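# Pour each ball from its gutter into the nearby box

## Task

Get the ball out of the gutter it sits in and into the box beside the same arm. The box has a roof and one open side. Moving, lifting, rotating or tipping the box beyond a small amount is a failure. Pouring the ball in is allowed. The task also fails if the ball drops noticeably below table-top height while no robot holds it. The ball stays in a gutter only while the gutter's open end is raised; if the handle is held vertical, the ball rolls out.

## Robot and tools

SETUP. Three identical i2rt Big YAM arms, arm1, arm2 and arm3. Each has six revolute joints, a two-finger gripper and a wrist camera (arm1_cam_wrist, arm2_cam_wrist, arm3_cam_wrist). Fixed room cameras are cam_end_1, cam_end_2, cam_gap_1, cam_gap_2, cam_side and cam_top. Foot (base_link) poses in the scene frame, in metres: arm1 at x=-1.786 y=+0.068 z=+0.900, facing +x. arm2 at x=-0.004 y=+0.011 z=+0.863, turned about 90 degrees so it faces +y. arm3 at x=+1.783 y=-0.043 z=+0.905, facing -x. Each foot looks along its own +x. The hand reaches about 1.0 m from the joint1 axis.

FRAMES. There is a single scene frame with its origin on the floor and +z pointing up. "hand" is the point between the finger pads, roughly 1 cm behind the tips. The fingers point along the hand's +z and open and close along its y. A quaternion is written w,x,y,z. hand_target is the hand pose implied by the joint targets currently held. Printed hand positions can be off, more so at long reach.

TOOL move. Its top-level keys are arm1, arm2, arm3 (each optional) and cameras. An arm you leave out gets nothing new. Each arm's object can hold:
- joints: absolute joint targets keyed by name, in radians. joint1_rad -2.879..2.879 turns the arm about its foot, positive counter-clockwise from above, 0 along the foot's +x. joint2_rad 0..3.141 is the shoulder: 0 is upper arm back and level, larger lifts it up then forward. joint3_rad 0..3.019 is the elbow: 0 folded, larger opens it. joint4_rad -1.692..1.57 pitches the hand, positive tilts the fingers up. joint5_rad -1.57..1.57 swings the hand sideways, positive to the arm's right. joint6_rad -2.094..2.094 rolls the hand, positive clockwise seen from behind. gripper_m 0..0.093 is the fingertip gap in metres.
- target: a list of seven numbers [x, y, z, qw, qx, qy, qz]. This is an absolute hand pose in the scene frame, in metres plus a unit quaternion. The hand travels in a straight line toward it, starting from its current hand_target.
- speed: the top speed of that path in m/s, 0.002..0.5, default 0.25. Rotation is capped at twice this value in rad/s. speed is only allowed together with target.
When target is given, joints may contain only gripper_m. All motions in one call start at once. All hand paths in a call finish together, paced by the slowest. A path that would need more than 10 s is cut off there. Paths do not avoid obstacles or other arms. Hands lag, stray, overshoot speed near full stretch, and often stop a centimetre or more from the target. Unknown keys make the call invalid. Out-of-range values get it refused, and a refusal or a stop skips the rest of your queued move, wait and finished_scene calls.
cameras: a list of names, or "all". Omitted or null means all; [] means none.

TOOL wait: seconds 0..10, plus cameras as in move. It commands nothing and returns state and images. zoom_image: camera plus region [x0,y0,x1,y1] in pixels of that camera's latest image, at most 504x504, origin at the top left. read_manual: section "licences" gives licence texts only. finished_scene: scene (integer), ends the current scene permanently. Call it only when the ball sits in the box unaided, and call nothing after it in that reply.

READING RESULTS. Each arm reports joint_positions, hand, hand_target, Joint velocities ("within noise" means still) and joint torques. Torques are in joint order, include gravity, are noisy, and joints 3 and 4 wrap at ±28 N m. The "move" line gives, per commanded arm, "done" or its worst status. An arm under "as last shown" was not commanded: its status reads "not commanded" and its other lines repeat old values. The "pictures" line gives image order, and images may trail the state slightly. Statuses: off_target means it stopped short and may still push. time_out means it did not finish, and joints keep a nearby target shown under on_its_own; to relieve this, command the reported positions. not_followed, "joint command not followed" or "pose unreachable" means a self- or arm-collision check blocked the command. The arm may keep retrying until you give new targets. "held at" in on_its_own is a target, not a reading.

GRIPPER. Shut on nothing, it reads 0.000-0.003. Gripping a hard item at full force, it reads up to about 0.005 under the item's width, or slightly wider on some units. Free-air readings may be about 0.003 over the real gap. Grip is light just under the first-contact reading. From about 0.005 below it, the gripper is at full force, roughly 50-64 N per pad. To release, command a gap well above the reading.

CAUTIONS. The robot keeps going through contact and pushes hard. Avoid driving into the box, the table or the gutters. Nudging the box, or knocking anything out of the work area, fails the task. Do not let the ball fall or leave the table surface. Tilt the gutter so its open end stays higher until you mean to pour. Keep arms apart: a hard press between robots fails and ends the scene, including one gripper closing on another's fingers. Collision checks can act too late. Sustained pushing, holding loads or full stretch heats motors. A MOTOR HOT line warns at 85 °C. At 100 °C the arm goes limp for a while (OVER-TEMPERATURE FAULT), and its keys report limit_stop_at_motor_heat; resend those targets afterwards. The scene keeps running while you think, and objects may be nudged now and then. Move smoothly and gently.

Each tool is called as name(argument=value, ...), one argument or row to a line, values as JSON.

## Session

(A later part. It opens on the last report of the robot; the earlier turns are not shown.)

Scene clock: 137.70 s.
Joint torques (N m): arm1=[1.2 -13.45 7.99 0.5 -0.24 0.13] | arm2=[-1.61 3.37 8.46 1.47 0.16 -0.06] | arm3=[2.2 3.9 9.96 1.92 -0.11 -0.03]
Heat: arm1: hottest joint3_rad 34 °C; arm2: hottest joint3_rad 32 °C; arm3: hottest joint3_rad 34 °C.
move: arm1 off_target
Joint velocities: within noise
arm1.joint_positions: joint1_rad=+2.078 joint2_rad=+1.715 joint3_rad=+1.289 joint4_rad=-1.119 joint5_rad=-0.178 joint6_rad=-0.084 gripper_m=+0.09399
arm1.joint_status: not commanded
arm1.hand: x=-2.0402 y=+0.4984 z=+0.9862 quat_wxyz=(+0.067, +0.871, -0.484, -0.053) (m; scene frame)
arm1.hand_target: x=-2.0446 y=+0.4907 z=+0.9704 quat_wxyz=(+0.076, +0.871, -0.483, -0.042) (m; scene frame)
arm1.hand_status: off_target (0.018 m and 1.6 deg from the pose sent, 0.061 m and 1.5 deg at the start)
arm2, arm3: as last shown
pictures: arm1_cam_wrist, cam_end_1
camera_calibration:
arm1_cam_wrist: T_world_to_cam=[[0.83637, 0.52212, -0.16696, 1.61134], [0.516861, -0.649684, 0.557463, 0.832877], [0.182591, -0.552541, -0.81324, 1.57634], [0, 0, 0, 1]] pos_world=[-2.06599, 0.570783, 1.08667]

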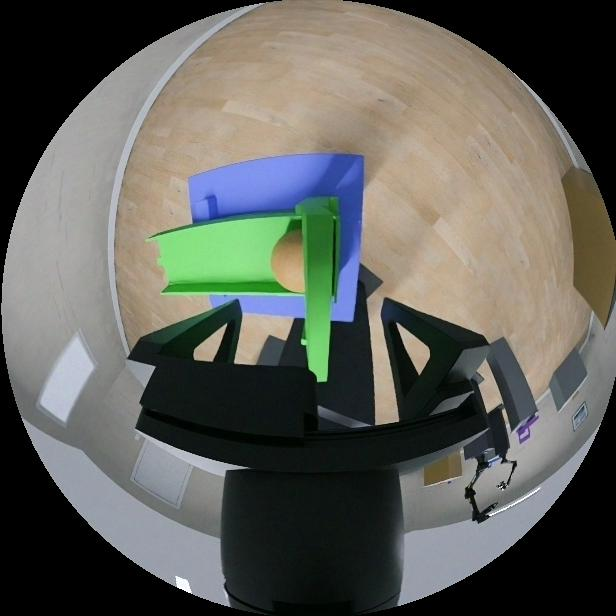

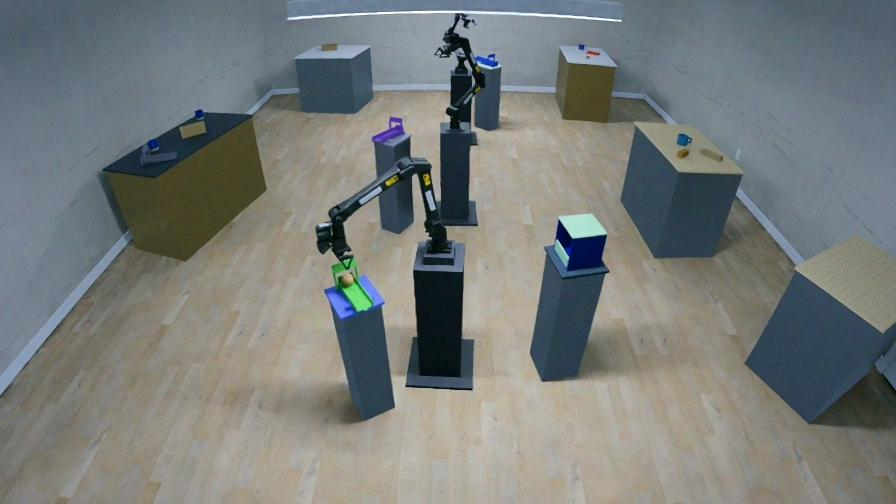

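move(
  arm1={"joints": {"gripper_m": 0.026}},
  cameras=["arm1_cam_wrist"],
)

zoom_image(
  camera="arm1_cam_wrist",
  region=[190, 180, 400, 390],
)

Scene clock: 141.73 s.
Joint torques (N m): arm1=[1.14 -13.68 7.97 0.47 -0.23 0.1] | arm2=[-1.55 3.37 8.46 1.46 0.16 -0.06] | arm3=[2.26 3.08 9.8 1.89 -0.06 -0.01]
Heat: arm1: hottest joint3_rad 34 °C; arm2: hottest joint3_rad 32 °C; arm3: hottest joint3_rad 34 °C.
move: arm1 done
Joint velocities: within noise
arm1.joint_positions: joint1_rad=+2.078 joint2_rad=+1.715 joint3_rad=+1.289 joint4_rad=-1.119 joint5_rad=-0.178 joint6_rad=-0.083 gripper_m=+0.02613
arm1.joint_status: all done
arm1.hand: x=-2.0403 y=+0.4984 z=+0.9862 quat_wxyz=(+0.067, +0.871, -0.484, -0.053) (m; scene frame)
arm1.hand_target: x=-2.0446 y=+0.4908 z=+0.9704 quat_wxyz=(+0.076, +0.871, -0.483, -0.042) (m; scene frame)
arm1.hand_status: not commanded
arm2, arm3: as last shown
pictures: arm1_cam_wrist
camera_calibration:
arm1_cam_wrist: T_world_to_cam=[[0.836676, 0.521508, -0.167342, 1.61269], [0.516648, -0.650087, 0.557191, 0.833027], [0.181792, -0.552645, -0.813348, 1.57492], [0, 0, 0, 1]] pos_world=[-2.06599, 0.570884, 1.08667]

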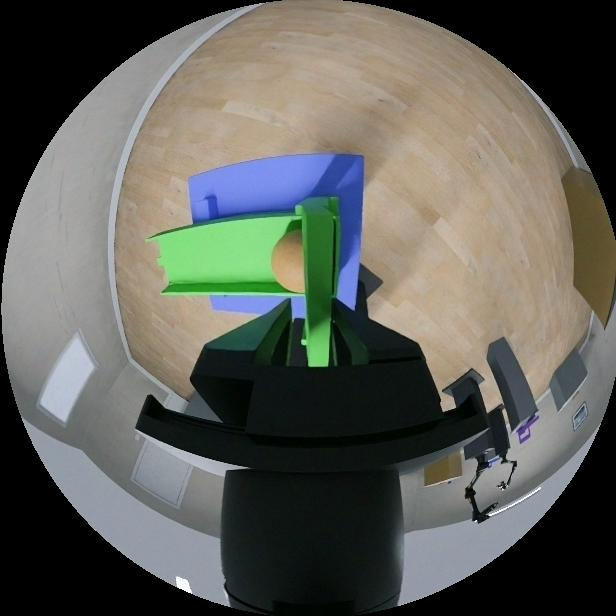

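Scaled by 2.400 from the camera's 616x616 image, which has a finer 880x880 frame.

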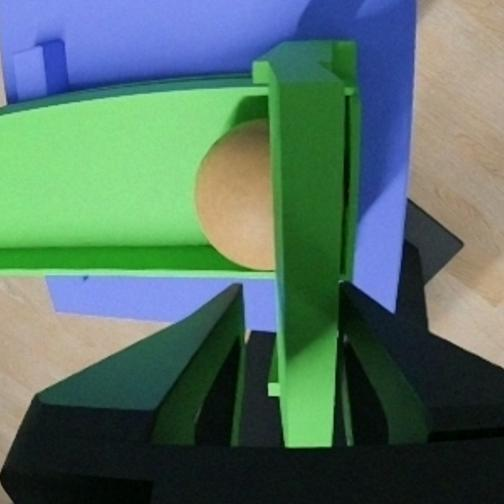

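move(
  arm1={"target": [-2.0400, 0.4936, 0.9704, -0.0762, -0.8713, 0.4830, 0.0423], "speed": 0.03},
  cameras=["arm1_cam_wrist"],
)

zoom_image(
  camera="arm1_cam_wrist",
  region=[190, 180, 400, 390],
)

Scene clock: 147.67 s.
Joint torques (N m): arm1=[0.38 -13.63 8.03 0.38 -0.23 0] | arm2=[-1.55 3.31 8.46 1.46 0.16 -0.06] | arm3=[2.43 3.66 9.94 1.88 -0.09 -0.02]
Heat: arm1: hottest joint3_rad 34 °C; arm2: hottest joint3_rad 32 °C; arm3: hottest joint3_rad 34 °C.
move: arm1 off_target
Joint velocities: within noise
arm1.joint_positions: joint1_rad=+2.078 joint2_rad=+1.715 joint3_rad=+1.289 joint4_rad=-1.119 joint5_rad=-0.178 joint6_rad=-0.083 gripper_m=+0.02613
arm1.joint_status: not commanded
arm1.hand: x=-2.0403 y=+0.4984 z=+0.9862 quat_wxyz=(+0.067, +0.871, -0.484, -0.053) (m; scene frame)
arm1.hand_target: x=-2.0397 y=+0.4934 z=+0.9708 quat_wxyz=(+0.076, +0.871, -0.483, -0.042) (m; scene frame)
arm1.hand_status: off_target (0.017 m and 1.6 deg from the pose sent, 0.017 m and 1.6 deg at the start)
arm2, arm3: as last shown
pictures: arm1_cam_wrist
camera_calibration:
arm1_cam_wrist: T_world_to_cam=[[0.836676, 0.521508, -0.167342, 1.61269], [0.516648, -0.650087, 0.557191, 0.833027], [0.181792, -0.552645, -0.813348, 1.57492], [0, 0, 0, 1]] pos_world=[-2.06599, 0.570884, 1.08667]

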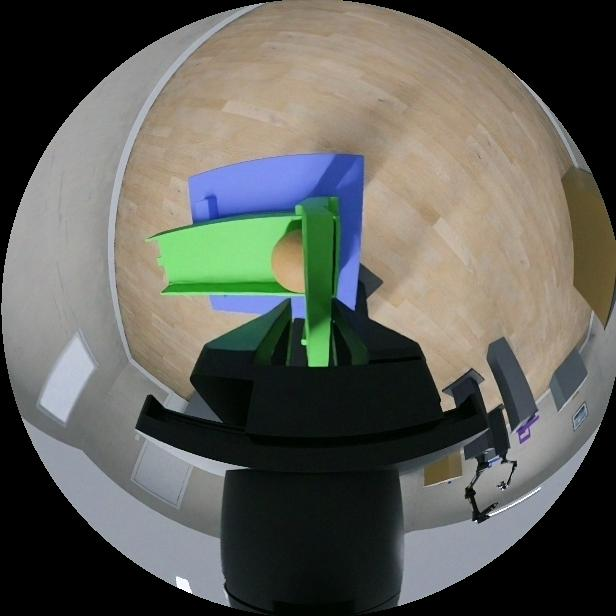

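Scaled by 2.400 from the camera's 616x616 image, which has a finer 880x880 frame.

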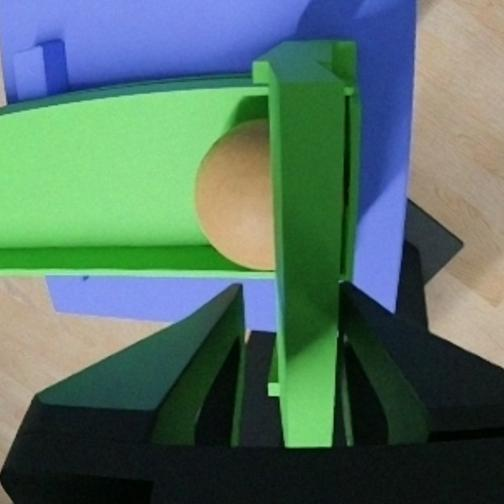

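move(
  arm1={"joints": {"gripper_m": 0.018}},
  cameras=[],
)

move(
  arm1={"joints": {"gripper_m": 0.013}},
  cameras=["arm1_cam_wrist","cam_end_1"],
)

zoom_image(
  camera="arm1_cam_wrist",
  region=[190, 180, 400, 390],
)

Scene clock: 151.27 s.
Joint torques (N m): arm1=[0.67 -13.68 8.05 0.36 -0.25 0] | arm2=[-1.55 3.31 8.46 1.46 0.16 -0.06] | arm3=[1.96 3.9 9.84 1.7 -0.07 -0.06]
Heat: arm1: hottest joint3_rad 34 °C; arm2: hottest joint3_rad 32 °C; arm3: hottest joint3_rad 34 °C.
move: arm1 done
Joint velocities: within noise
arm1.joint_positions: joint1_rad=+2.078 joint2_rad=+1.715 joint3_rad=+1.289 joint4_rad=-1.119 joint5_rad=-0.178 joint6_rad=-0.083 gripper_m=+0.01813
arm1.joint_status: all done
arm1.hand: x=-2.0402 y=+0.4985 z=+0.9862 quat_wxyz=(+0.067, +0.871, -0.484, -0.053) (m; scene frame)
arm1.hand_target: x=-2.0397 y=+0.4934 z=+0.9708 quat_wxyz=(+0.076, +0.871, -0.483, -0.042) (m; scene frame)
arm1.hand_status: not commanded
arm2, arm3: as last shown
pictures: none
No camera images: "cameras" was empty.

Scene clock: 151.70 s.
Joint torques (N m): arm1=[0.62 -13.45 8.09 0.35 -0.14 0.01] | arm2=[-1.61 3.31 8.46 1.46 0.16 -0.06] | arm3=[2.02 3.72 9.92 1.81 -0.07 -0.06]
Heat: arm1: hottest joint3_rad 34 °C; arm2: hottest joint3_rad 32 °C; arm3: hottest joint3_rad 34 °C.
move: arm1 done
Joint velocities: within noise
arm1.joint_positions: joint1_rad=+2.078 joint2_rad=+1.715 joint3_rad=+1.289 joint4_rad=-1.119 joint5_rad=-0.181 joint6_rad=-0.084 gripper_m=+0.01314
arm1.joint_status: all done
arm1.hand: x=-2.0408 y=+0.4982 z=+0.9863 quat_wxyz=(+0.068, +0.871, -0.484, -0.054) (m; scene frame)
arm1.hand_target: x=-2.0398 y=+0.4933 z=+0.9708 quat_wxyz=(+0.076, +0.871, -0.483, -0.042) (m; scene frame)
arm1.hand_status: not commanded
arm2.joint_positions: joint1_rad=+0.722 joint2_rad=+0.522 joint3_rad=+1.572 joint4_rad=-1.464 joint5_rad=+0.274 joint6_rad=+0.140 gripper_m=+0.09396
arm2.joint_status: not commanded
arm2.hand: x=-0.0720 y=+0.1446 z=+1.4748 quat_wxyz=(-0.291, +0.705, -0.446, -0.468) (m; scene frame)
arm2.hand_target: x=-0.0700 y=+0.1423 z=+1.4837 quat_wxyz=(-0.294, +0.698, -0.445, -0.478) (m; scene frame)
arm2.hand_status: not commanded
arm3.joint_positions: joint1_rad=+0.508 joint2_rad=+0.435 joint3_rad=+1.330 joint4_rad=-1.412 joint5_rad=-0.202 joint6_rad=+0.274 gripper_m=+0.09396
arm3.joint_status: not commanded
arm3.hand: x=+1.6666 y=-0.1568 z=+1.4337 quat_wxyz=(-0.275, -0.846, -0.166, +0.426) (m; scene frame)
arm3.hand_target: x=+1.6692 y=-0.1553 z=+1.4446 quat_wxyz=(-0.279, -0.839, -0.166, +0.436) (m; scene frame)
arm3.hand_status: not commanded
pictures: arm1_cam_wrist, cam_end_1
camera_calibration:
arm1_cam_wrist: T_world_to_cam=[[0.836005, 0.521623, -0.170311, 1.6147], [0.518433, -0.649155, 0.55662, 0.836784], [0.179788, -0.553631, -0.813123, 1.57116], [0, 0, 0, 1]] pos_world=[-2.06618, 0.570785, 1.08678]

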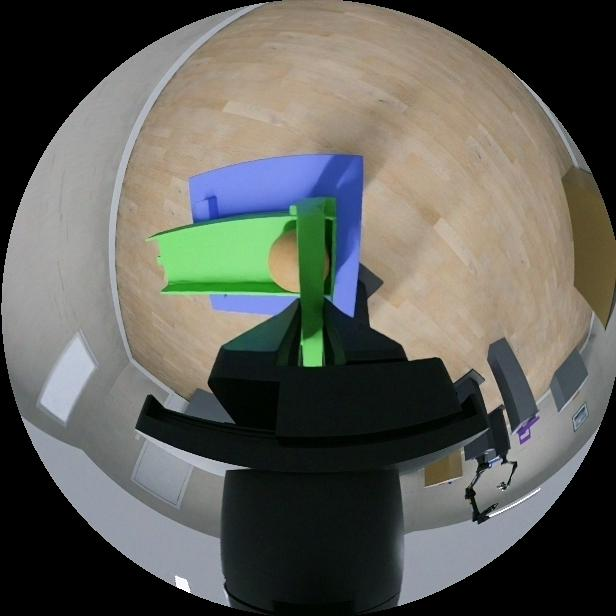

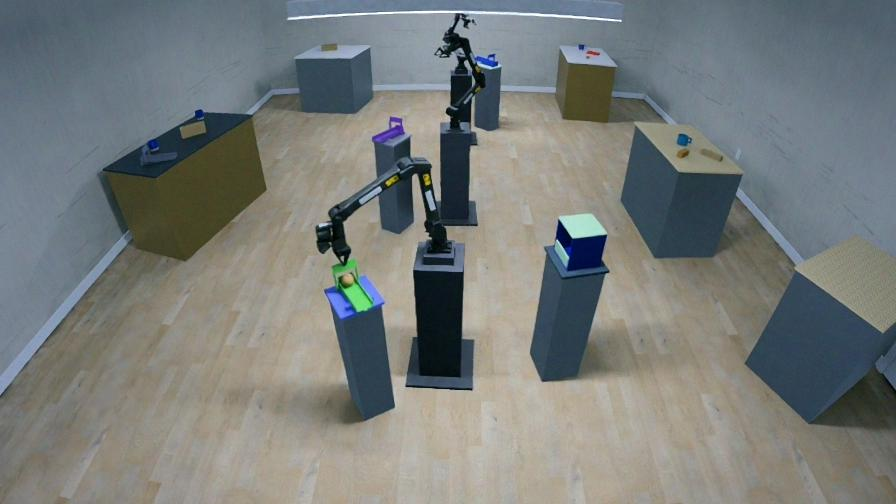

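Scaled by 2.400 from the camera's 616x616 image, which has a finer 880x880 frame.

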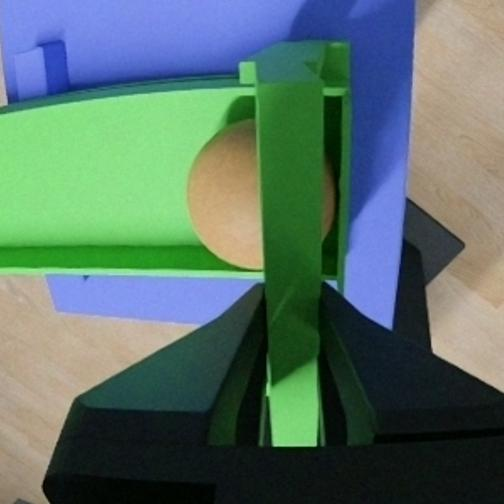

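move(
  arm1={"joints": {"gripper_m": 0.008}},
  cameras=[],
)

move(
  arm1={"joints": {"gripper_m": 0.002}},
  cameras=["arm1_cam_wrist","cam_end_1"],
)

zoom_image(
  camera="arm1_cam_wrist",
  region=[140, 180, 400, 390],
)

zoom_image(
  camera="cam_end_1",
  region=[310, 200, 410, 330],
)

Scene clock: 155.73 s.
Joint torques (N m): arm1=[0.44 -13.63 8.06 0.35 -0.12 0.01] | arm2=[-1.55 3.37 8.46 1.46 0.16 -0.06] | arm3=[1.55 3.31 9.72 2.04 -0.06 -0.03]
Heat: arm1: hottest joint3_rad 34 °C; arm2: hottest joint3_rad 32 °C; arm3: hottest joint3_rad 34 °C.
move: arm1 off_target
Joint velocities: within noise
arm1.joint_positions: joint1_rad=+2.078 joint2_rad=+1.715 joint3_rad=+1.289 joint4_rad=-1.119 joint5_rad=-0.181 joint6_rad=-0.085 gripper_m=+0.01250
arm1.joint_status: gripper_m off_target (ended at +0.01251, target +0.00800)
arm1.hand: x=-2.0408 y=+0.4982 z=+0.9863 quat_wxyz=(+0.068, +0.871, -0.484, -0.054) (m; scene frame)
arm1.hand_target: x=-2.0398 y=+0.4933 z=+0.9708 quat_wxyz=(+0.076, +0.871, -0.483, -0.042) (m; scene frame)
arm1.hand_status: not commanded
arm2, arm3: as last shown
pictures: none
No camera images: "cameras" was empty.

Scene clock: 156.13 s.
Joint torques (N m): arm1=[0.38 -13.57 8.08 0.39 -0.14 0.02] | arm2=[-1.55 3.31 8.46 1.47 0.16 -0.07] | arm3=[2.08 3.25 10.04 1.8 -0.03 0]
Heat: arm1: hottest joint3_rad 34 °C; arm2: hottest joint3_rad 32 °C; arm3: hottest joint3_rad 34 °C.
move: arm1 off_target
Joint velocities: within noise
arm1.joint_positions: joint1_rad=+2.078 joint2_rad=+1.715 joint3_rad=+1.289 joint4_rad=-1.119 joint5_rad=-0.181 joint6_rad=-0.085 gripper_m=+0.01246
arm1.joint_status: gripper_m off_target (ended at +0.01247, target +0.00200)
arm1.hand: x=-2.0408 y=+0.4982 z=+0.9863 quat_wxyz=(+0.068, +0.871, -0.484, -0.054) (m; scene frame)
arm1.hand_target: x=-2.0398 y=+0.4933 z=+0.9708 quat_wxyz=(+0.076, +0.871, -0.483, -0.042) (m; scene frame)
arm1.hand_status: not commanded
arm2, arm3: as last shown
pictures: arm1_cam_wrist, cam_end_1
camera_calibration:
arm1_cam_wrist: T_world_to_cam=[[0.835382, 0.52264, -0.170247, 1.6129], [0.519225, -0.648662, 0.556456, 0.838303], [0.180393, -0.55325, -0.813248, 1.57229], [0, 0, 0, 1]] pos_world=[-2.06629, 0.570683, 1.08678]

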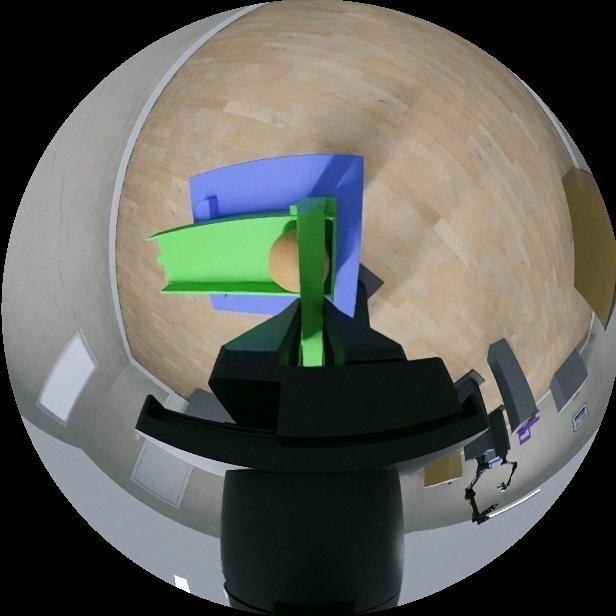

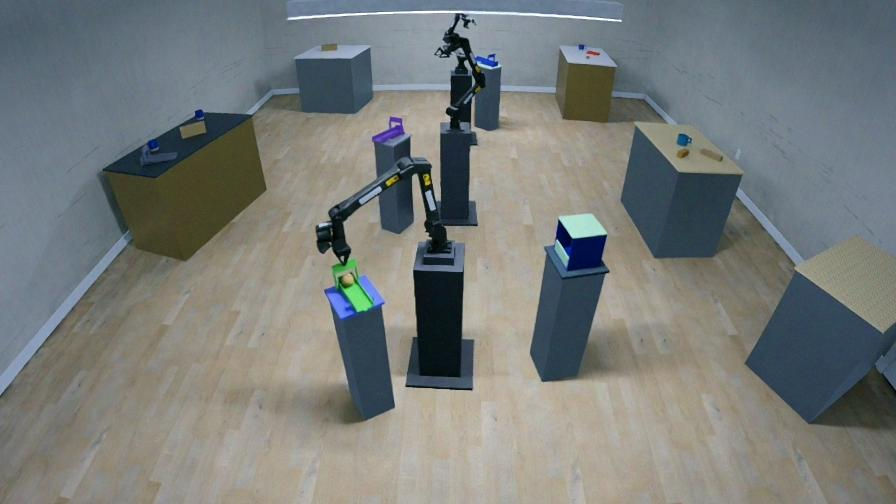

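Scaled by 1.938 from the camera's 616x616 image, which has a finer 880x880 frame.

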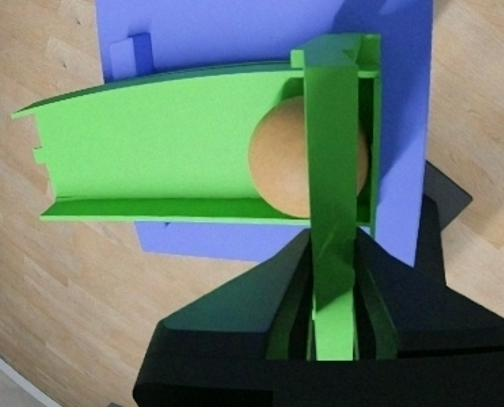

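Scaled by 3.877 from the camera's 896x504 image, which has a finer 1280x720 frame.

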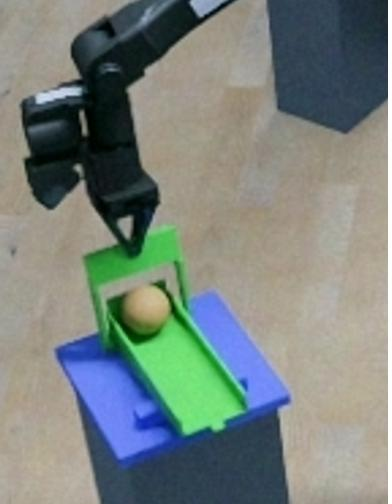

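move(
  arm1={"target": [-2.036, 0.500, 1.050, -0.0992, -0.8711, 0.4779, 0.0544], "speed": 0.06},
  cameras=["arm1_cam_wrist","cam_end_1"],
)

zoom_image(
  camera="arm1_cam_wrist",
  region=[140, 180, 400, 390],
)

zoom_image(
  camera="cam_end_1",
  region=[310, 180, 410, 330],
)

Scene clock: 179.37 s.
Joint torques (N m): arm1=[-0.85 -15.68 14.17 -0.64 -0.41 -0.07] | arm2=[-1.61 3.31 8.46 1.46 0.16 -0.06] | arm3=[1.85 3.43 9.74 1.73 -0.03 0]
Heat: arm1: hottest joint3_rad 34 °C; arm2: hottest joint3_rad 32 °C; arm3: hottest joint3_rad 34 °C.
move: arm1 off_target
Joint velocities: within noise
arm1.joint_positions: joint1_rad=+2.063 joint2_rad=+1.687 joint3_rad=+1.345 joint4_rad=-1.308 joint5_rad=-0.225 joint6_rad=-0.119 gripper_m=+0.01212
arm1.joint_status: not commanded
arm1.hand: x=-2.0308 y=+0.4776 z=+1.0218 quat_wxyz=(+0.115, +0.870, -0.479, -0.025) (m; scene frame)
arm1.hand_target: x=-2.0352 y=+0.4984 z=+1.0503 quat_wxyz=(+0.099, +0.871, -0.478, -0.055) (m; scene frame)
arm1.hand_status: off_target (0.036 m and 3.8 deg from the pose sent, 0.064 m and 3.6 deg at the start)
arm2, arm3: as last shown
pictures: arm1_cam_wrist, cam_end_1
camera_calibration:
arm1_cam_wrist: T_world_to_cam=[[0.828391, 0.513888, -0.222906, 1.6651], [0.52592, -0.576558, 0.625292, 0.708925], [0.192812, -0.635217, -0.747879, 1.58555], [0, 0, 0, 1]] pos_world=[-2.0579, 0.560228, 1.11367]

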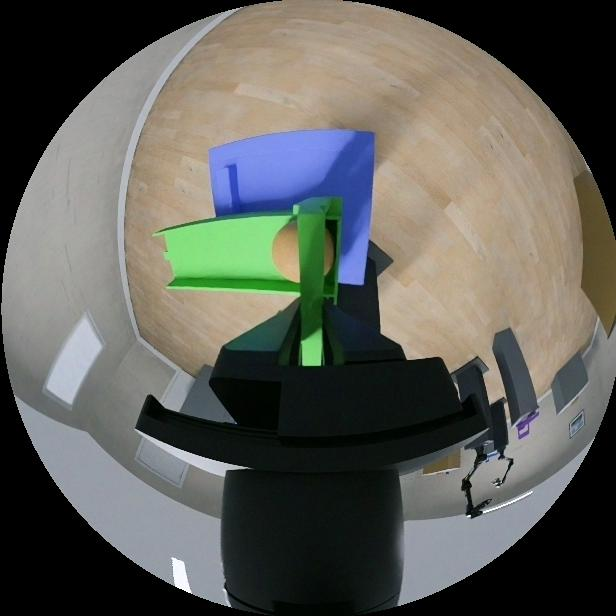

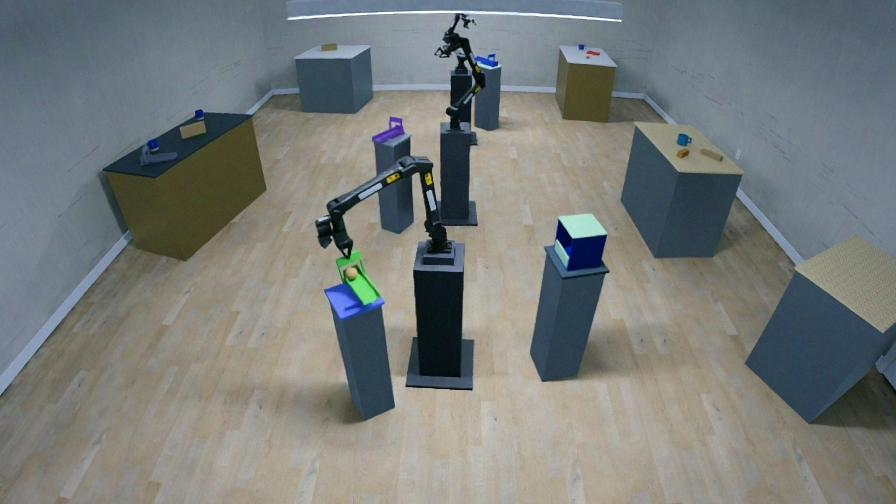

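Scaled by 1.938 from the camera's 616x616 image, which has a finer 880x880 frame.

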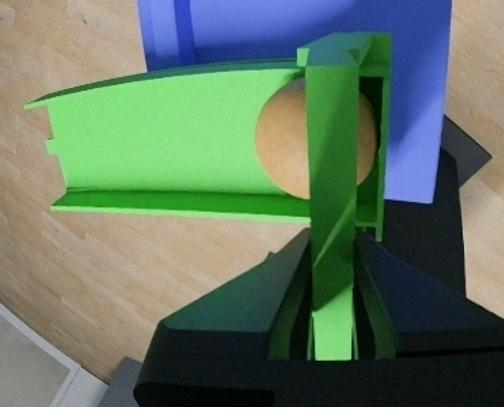

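Scaled by 3.360 from the camera's 896x504 image, which has a finer 1280x720 frame.

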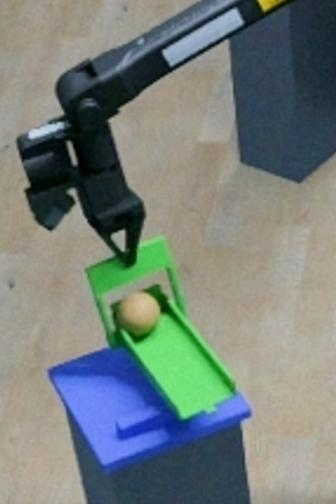

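move(
  arm1={"target": [-2.020, 0.470, 1.150, -0.1220, -0.8682, 0.4763, 0.0669], "speed": 0.08},
  cameras=["arm1_cam_wrist","cam_end_1"],
)

zoom_image(
  camera="arm1_cam_wrist",
  region=[140, 180, 400, 390],
)

zoom_image(
  camera="cam_end_1",
  region=[310, 180, 410, 330],
)

Scene clock: 186.17 s.
Joint torques (N m): arm1=[-0.91 -14.27 14.97 -0.72 -0.47 -0.07] | arm2=[-1.61 3.37 8.44 1.47 0.16 -0.06] | arm3=[2.43 4.19 9.88 1.85 -0.08 -0.05]
Heat: arm1: hottest joint3_rad 35 °C; arm2: hottest joint3_rad 32 °C; arm3: hottest joint3_rad 34 °C.
move: arm1 off_target
Joint velocities: within noise
arm1.joint_positions: joint1_rad=+2.039 joint2_rad=+1.562 joint3_rad=+1.448 joint4_rad=-1.551 joint5_rad=-0.275 joint6_rad=-0.145 gripper_m=+0.01212
arm1.joint_status: not commanded
arm1.hand: x=-2.0174 y=+0.4526 z=+1.1202 quat_wxyz=(+0.138, +0.867, -0.478, -0.037) (m; scene frame)
arm1.hand_target: x=-2.0192 y=+0.4683 z=+1.1498 quat_wxyz=(+0.121, +0.868, -0.476, -0.067) (m; scene frame)
arm1.hand_status: off_target (0.035 m and 3.9 deg from the pose sent, 0.129 m and 4.9 deg at the start)
arm2, arm3: as last shown
pictures: arm1_cam_wrist, cam_end_1
camera_calibration:
arm1_cam_wrist: T_world_to_cam=[[0.818761, 0.504252, -0.274519, 1.7316], [0.551852, -0.559275, 0.618604, 0.67784], [0.158401, -0.657983, -0.736185, 1.56845], [0, 0, 0, 1]] pos_world=[-2.04027, 0.53795, 1.21071]

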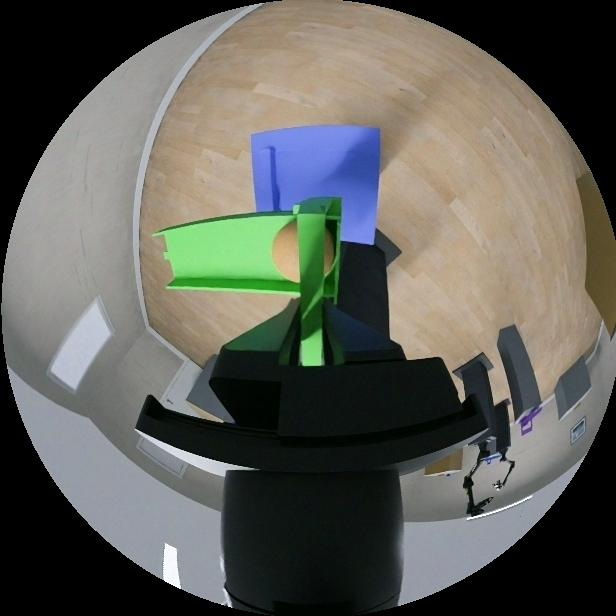

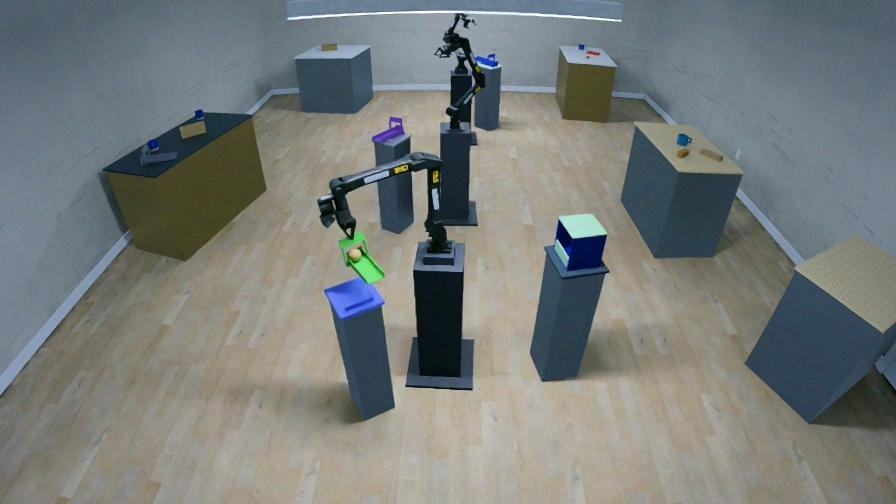

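Scaled by 1.938 from the camera's 616x616 image, which has a finer 880x880 frame.

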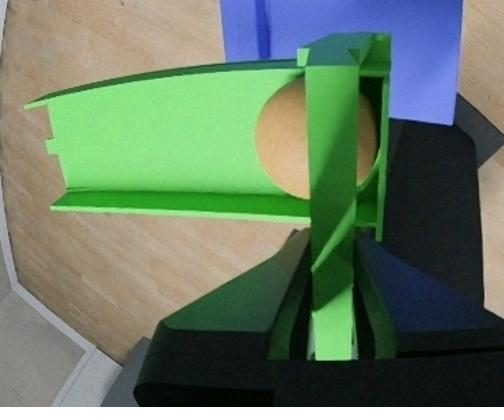

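Scaled by 3.360 from the camera's 896x504 image, which has a finer 1280x720 frame.

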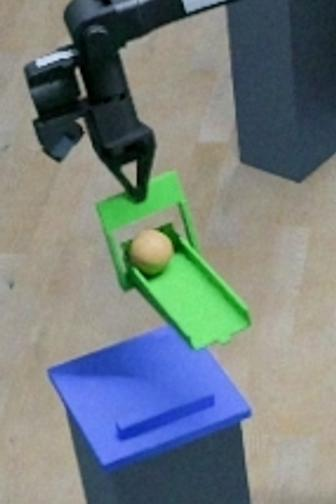

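move(
  arm1={"target": [-1.641, 0.515, 1.150, -0.0858, -0.5743, 0.8051, 0.1203], "speed": 0.1},
  cameras=["arm1_cam_wrist","cam_end_1"],
)

zoom_image(
  camera="arm1_cam_wrist",
  region=[140, 180, 400, 390],
)

Scene clock: 213.80 s.
Joint torques (N m): arm1=[-0.67 -12.4 15.38 -0.2 -0.45 0.09] | arm2=[-1.61 3.37 8.46 1.46 0.16 -0.06] | arm3=[2.37 3.6 9.66 1.83 -0.04 -0.03]
Heat: arm1: hottest joint3_rad 37 °C; arm2: hottest joint3_rad 32 °C; arm3: hottest joint3_rad 34 °C.
move: arm1 off_target
Joint velocities: within noise
arm1.joint_positions: joint1_rad=+1.179 joint2_rad=+1.558 joint3_rad=+1.451 joint4_rad=-1.551 joint5_rad=-0.302 joint6_rad=-0.118 gripper_m=+0.01212
arm1.joint_status: not commanded
arm1.hand: x=-1.6519 y=+0.4950 z=+1.1285 quat_wxyz=(+0.109, +0.577, -0.803, -0.103) (m; scene frame)
arm1.hand_target: x=-1.6416 y=+0.5133 z=+1.1500 quat_wxyz=(+0.085, +0.574, -0.805, -0.120) (m; scene frame)
arm1.hand_status: off_target (0.031 m and 3.3 deg from the pose sent, 0.383 m and 51.9 deg at the start)
arm2, arm3: as last shown
pictures: arm1_cam_wrist, cam_end_1
camera_calibration:
arm1_cam_wrist: T_world_to_cam=[[0.904186, -0.313337, -0.290288, 1.97687], [-0.0793348, -0.790981, 0.606675, -0.419711], [-0.419706, -0.525518, -0.740053, 0.528408], [0, 0, 0, 1]] pos_world=[-1.59898, 0.565133, 1.21954]

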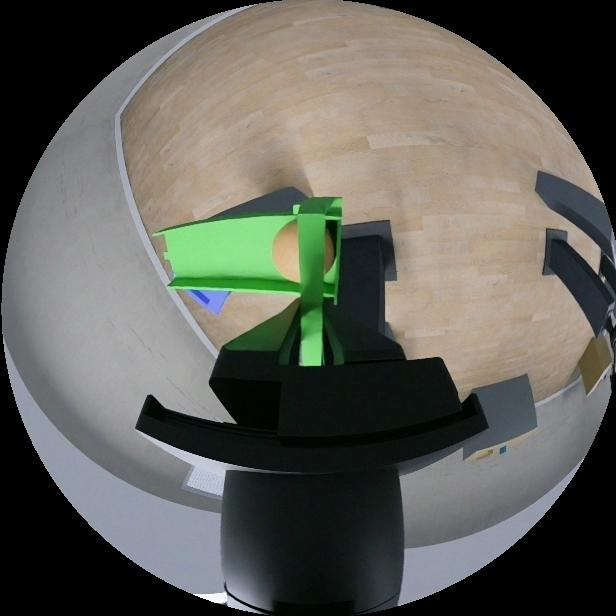

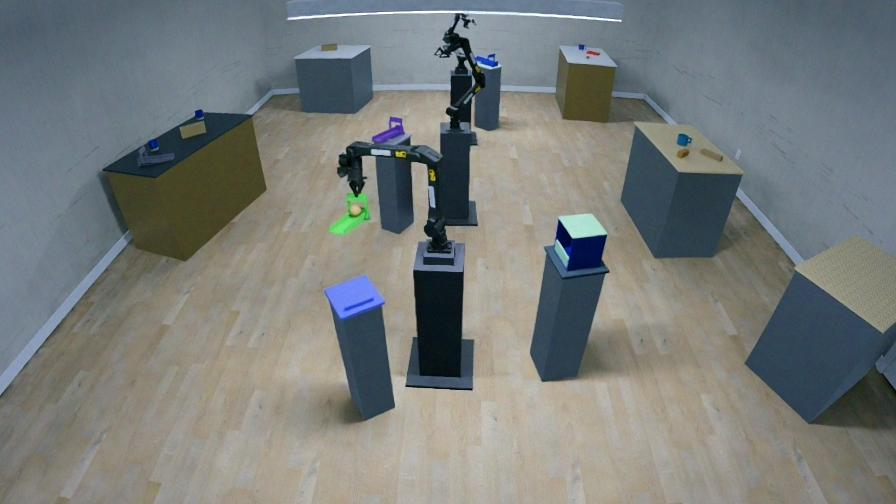

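Scaled by 1.938 from the camera's 616x616 image, which has a finer 880x880 frame.

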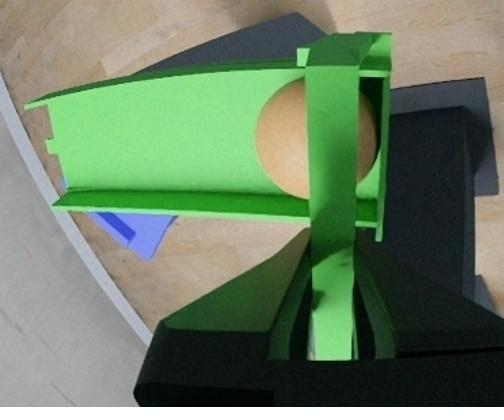

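move(
  arm1={"target": [-1.350, 0.244, 1.150, -0.0269, -0.1802, 0.9725, 0.1453], "speed": 0.1},
  cameras=["arm1_cam_wrist"],
)

zoom_image(
  camera="arm1_cam_wrist",
  region=[140, 180, 400, 390],
)

move(
  arm1={"target": [-1.371, -0.153, 1.150, 0.0370, 0.2476, 0.9575, 0.1431], "speed": 0.1},
  cameras=["arm1_cam_wrist","cam_end_1"],
)

zoom_image(
  camera="arm1_cam_wrist",
  region=[140, 180, 400, 390],
)

Scene clock: 224.13 s.
Joint torques (N m): arm1=[-0.38 -12.57 15.38 -0.21 -0.32 0.09] | arm2=[-1.61 3.31 8.44 1.46 0.16 -0.06] | arm3=[1.79 3.43 9.78 1.81 -0.07 -0.03]
Heat: arm1: hottest joint3_rad 38 °C; arm2: hottest joint3_rad 32 °C; arm3: hottest joint3_rad 34 °C.
move: arm1 off_target
Joint velocities: within noise
arm1.joint_positions: joint1_rad=+0.309 joint2_rad=+1.576 joint3_rad=+1.457 joint4_rad=-1.550 joint5_rad=-0.302 joint6_rad=-0.114 gripper_m=+0.01212
arm1.joint_status: not commanded
arm1.hand: x=-1.3722 y=+0.2400 z=+1.1287 quat_wxyz=(+0.055, +0.183, -0.971, -0.141) (m; scene frame)
arm1.hand_target: x=-1.3517 y=+0.2434 z=+1.1500 quat_wxyz=(+0.027, +0.180, -0.972, -0.145) (m; scene frame)
arm1.hand_status: off_target (0.031 m and 3.3 deg from the pose sent, 0.393 m and 51.0 deg at the start)
arm2, arm3: as last shown
pictures: arm1_cam_wrist
camera_calibration:
arm1_cam_wrist: T_world_to_cam=[[0.340203, -0.893321, -0.293665, 1.0132], [-0.656795, -0.449226, 0.605654, -1.47275], [-0.672966, -0.0131676, -0.739557, 0.0408659], [0, 0, 0, 1]] pos_world=[-1.28449, 0.244051, 1.21974]

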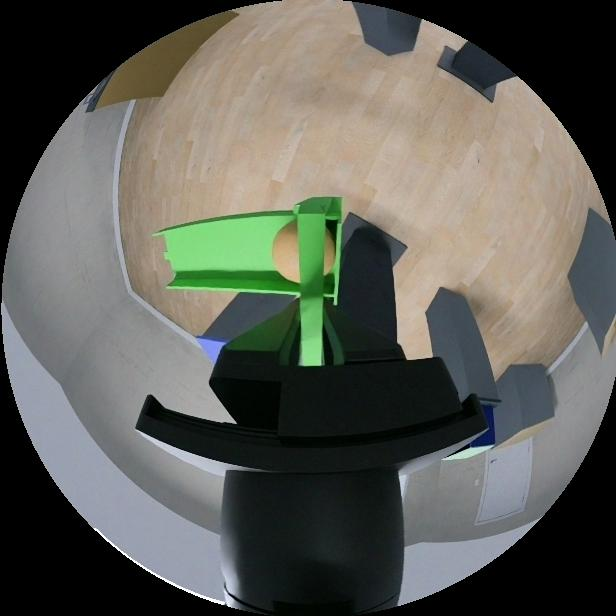

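Scaled by 1.938 from the camera's 616x616 image, which has a finer 880x880 frame.

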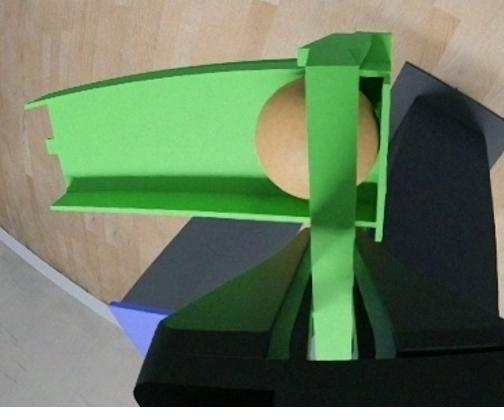

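Scene clock: 229.03 s.
Joint torques (N m): arm1=[-0.26 -12.69 15.38 -0.16 -0.28 0.11] | arm2=[-1.61 3.31 8.46 1.47 0.16 -0.06] | arm3=[1.61 3.19 9.73 1.8 -0.06 -0.02]
Heat: arm1: hottest joint3_rad 38 °C; arm2: hottest joint3_rad 32 °C; arm3: hottest joint3_rad 34 °C.
move: arm1 off_target
Joint velocities: within noise
arm1.joint_positions: joint1_rad=-0.554 joint2_rad=+1.582 joint3_rad=+1.458 joint4_rad=-1.548 joint5_rad=-0.293 joint6_rad=-0.103 gripper_m=+0.01212
arm1.joint_status: not commanded
arm1.hand: x=-1.3886 y=-0.1383 z=+1.1289 quat_wxyz=(-0.009, -0.244, -0.958, -0.152) (m; scene frame)
arm1.hand_target: x=-1.3725 y=-0.1522 z=+1.1500 quat_wxyz=(-0.037, -0.248, -0.957, -0.143) (m; scene frame)
arm1.hand_status: off_target (0.031 m and 3.3 deg from the pose sent, 0.394 m and 50.9 deg at the start)
arm2, arm3: as last shown
pictures: arm1_cam_wrist, cam_end_1
camera_calibration:
arm1_cam_wrist: T_world_to_cam=[[-0.46562, -0.834479, -0.294692, -0.428762], [-0.766092, 0.213354, 0.606286, -1.71431], [-0.443059, 0.50806, -0.738629, 0.415277], [0, 0, 0, 1]] pos_world=[-1.32896, -0.203024, 1.21974]

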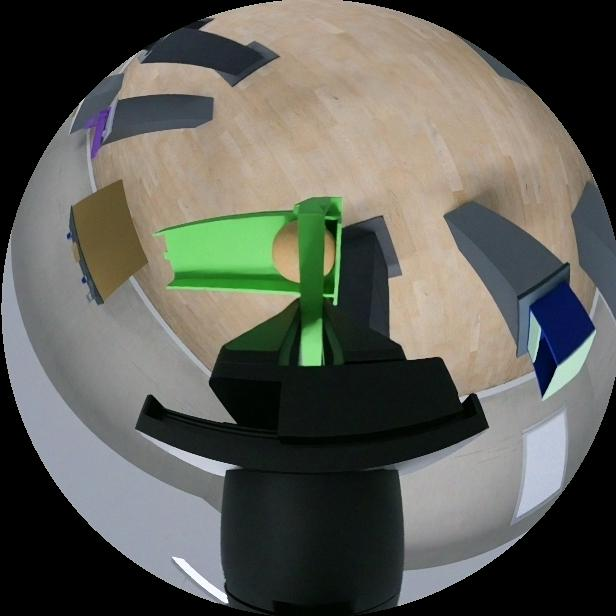

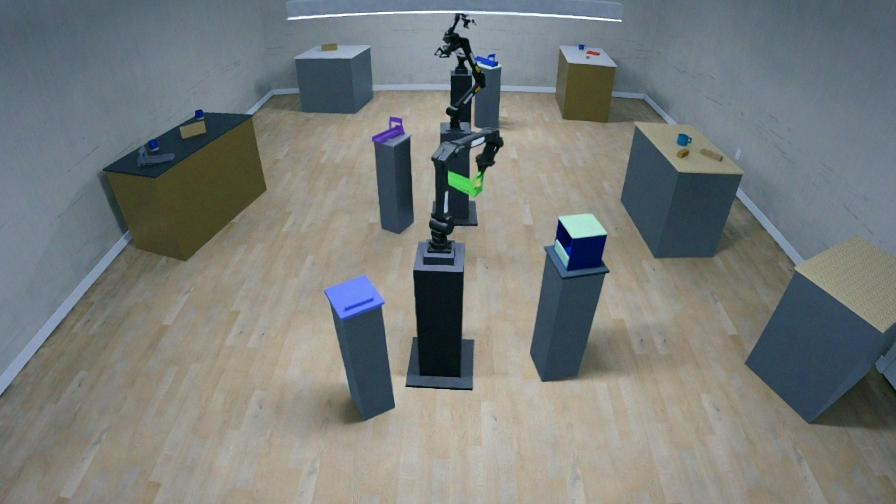

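Scaled by 1.938 from the camera's 616x616 image, which has a finer 880x880 frame.

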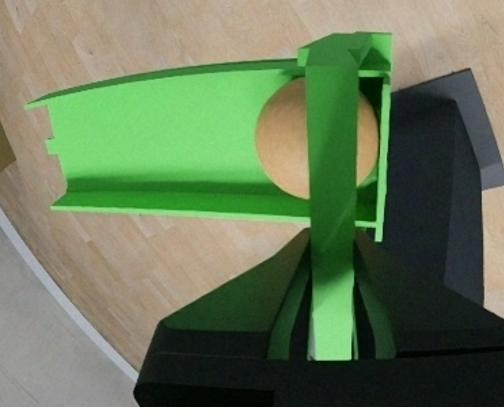

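move(
  arm1={"target": [-1.566, -0.313, 1.150, 0.0750, 0.5019, 0.8521, 0.1273], "speed": 0.1},
  cameras=[],
)

move(
  arm1={"target": [-1.566, -0.313, 1.150, 0.1247, 0.8341, 0.5314, 0.0794], "speed": 0.1},
  cameras=["arm1_cam_wrist","cam_end_1"],
)

zoom_image(
  camera="arm1_cam_wrist",
  region=[140, 180, 400, 390],
)

Scene clock: 236.60 s.
Joint torques (N m): arm1=[-0.03 -12.81 10.59 0.18 -0.28 0.04] | arm2=[-1.55 3.31 8.46 1.46 0.16 -0.06] | arm3=[1.49 3.31 9.72 1.78 -0.05 -0.06]
Heat: arm1: hottest joint3_rad 38 °C; arm2: hottest joint3_rad 32 °C; arm3: hottest joint3_rad 34 °C.
move: arm1 done
Joint velocities: within noise
arm1.joint_positions: joint1_rad=-1.111 joint2_rad=+1.520 joint3_rad=+1.436 joint4_rad=-1.545 joint5_rad=-0.285 joint6_rad=-0.096 gripper_m=+0.01212
arm1.joint_status: not commanded
arm1.hand: x=-1.5655 y=-0.3084 z=+1.1454 quat_wxyz=(-0.066, -0.499, -0.854, -0.132) (m; scene frame)
arm1.hand_target: x=-1.5660 y=-0.3129 z=+1.1501 quat_wxyz=(-0.075, -0.502, -0.852, -0.127) (m; scene frame)
arm1.hand_status: done (0.007 m and 1.2 deg from the pose sent, 0.250 m and 33.0 deg at the start)
arm2.joint_positions: joint1_rad=+0.722 joint2_rad=+0.522 joint3_rad=+1.572 joint4_rad=-1.464 joint5_rad=+0.274 joint6_rad=+0.140 gripper_m=+0.09396
arm2.joint_status: not commanded
arm2.hand: x=-0.0720 y=+0.1446 z=+1.4748 quat_wxyz=(-0.291, +0.705, -0.446, -0.468) (m; scene frame)
arm2.hand_target: x=-0.0700 y=+0.1423 z=+1.4837 quat_wxyz=(-0.294, +0.698, -0.445, -0.478) (m; scene frame)
arm2.hand_status: not commanded
arm3.joint_positions: joint1_rad=+0.508 joint2_rad=+0.435 joint3_rad=+1.330 joint4_rad=-1.412 joint5_rad=-0.202 joint6_rad=+0.274 gripper_m=+0.09396
arm3.joint_status: not commanded
arm3.hand: x=+1.6666 y=-0.1568 z=+1.4337 quat_wxyz=(-0.275, -0.846, -0.166, +0.426) (m; scene frame)
arm3.hand_target: x=+1.6692 y=-0.1553 z=+1.4446 quat_wxyz=(-0.279, -0.839, -0.166, +0.436) (m; scene frame)
arm3.hand_status: not commanded
pictures: none
No camera images: "cameras" was empty.

Scene clock: 242.00 s.
Joint torques (N m): arm1=[1.44 -12.22 9.7 1.03 -0.01 0.09] | arm2=[-1.61 3.31 8.44 1.46 0.16 -0.06] | arm3=[2.08 3.84 9.94 1.91 0 -0.04]
Heat: arm1: hottest joint3_rad 38 °C; arm2: hottest joint3_rad 32 °C; arm3: hottest joint3_rad 34 °C.
move: arm1 done
Joint velocities: within noise
arm1.joint_positions: joint1_rad=-1.089 joint2_rad=+1.378 joint3_rad=+1.283 joint4_rad=-1.285 joint5_rad=-0.177 joint6_rad=+0.906 gripper_m=+0.01212
arm1.joint_status: not commanded
arm1.hand: x=-1.5715 y=-0.3163 z=+1.1441 quat_wxyz=(-0.111, -0.837, -0.529, -0.080) (m; scene frame)
arm1.hand_target: x=-1.5661 y=-0.3129 z=+1.1501 quat_wxyz=(-0.125, -0.834, -0.531, -0.080) (m; scene frame)
arm1.hand_status: done (0.009 m and 1.7 deg from the pose sent, 0.007 m and 54.6 deg at the start)
arm2, arm3: as last shown
pictures: arm1_cam_wrist, cam_end_1
camera_calibration:
arm1_cam_wrist: T_world_to_cam=[[-0.868431, 0.415943, -0.269851, -0.923848], [0.198094, 0.790012, 0.580207, -0.0982787], [0.454518, 0.450414, -0.768466, 1.86236], [0, 0, 0, 1]] pos_world=[-1.62931, -0.376925, 1.23889]

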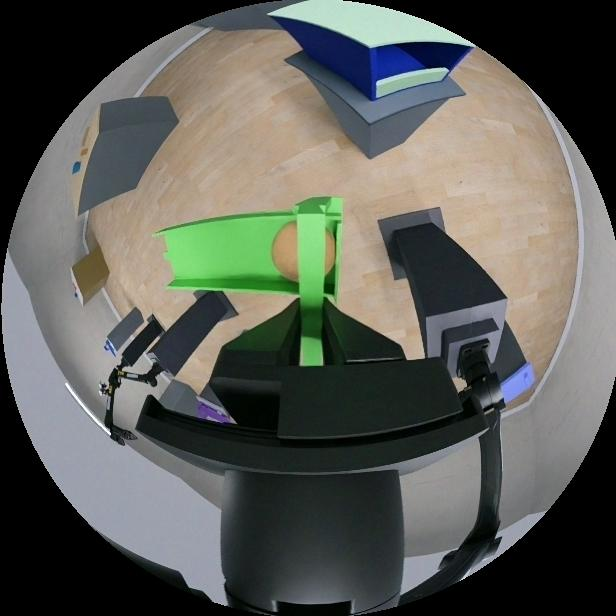

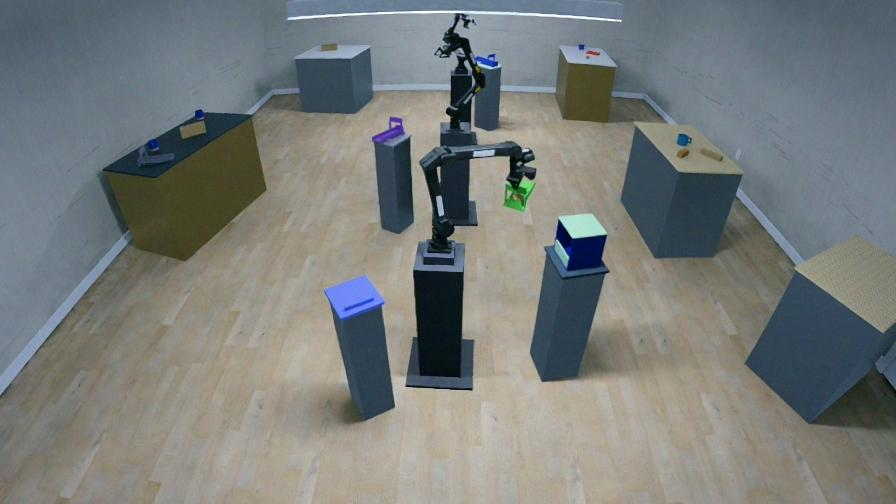

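Scaled by 1.938 from the camera's 616x616 image, which has a finer 880x880 frame.

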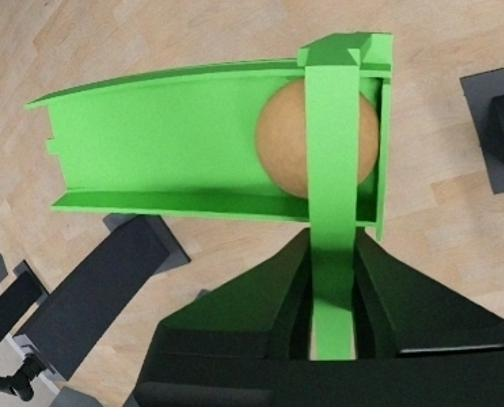

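zoom_image(
  camera="arm1_cam_wrist",
  region=[250, 0, 490, 170],
)

zoom_image(
  camera="cam_end_1",
  region=[530, 190, 630, 290],
)

Scaled by 2.100 from the camera's 616x616 image, which has a finer 880x880 frame.

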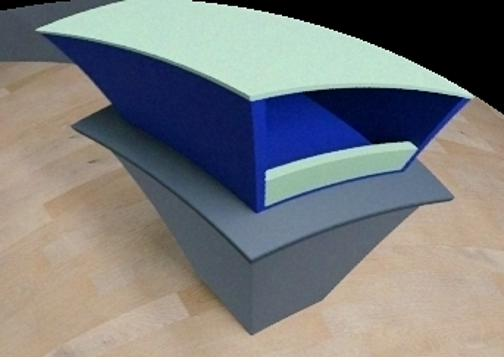

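Scaled by 5.040 from the camera's 896x504 image, which has a finer 1280x720 frame.

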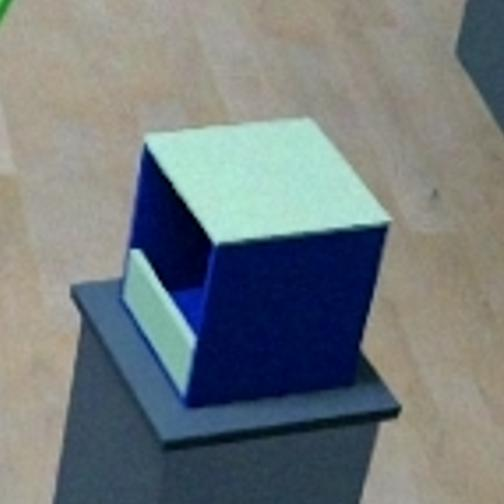

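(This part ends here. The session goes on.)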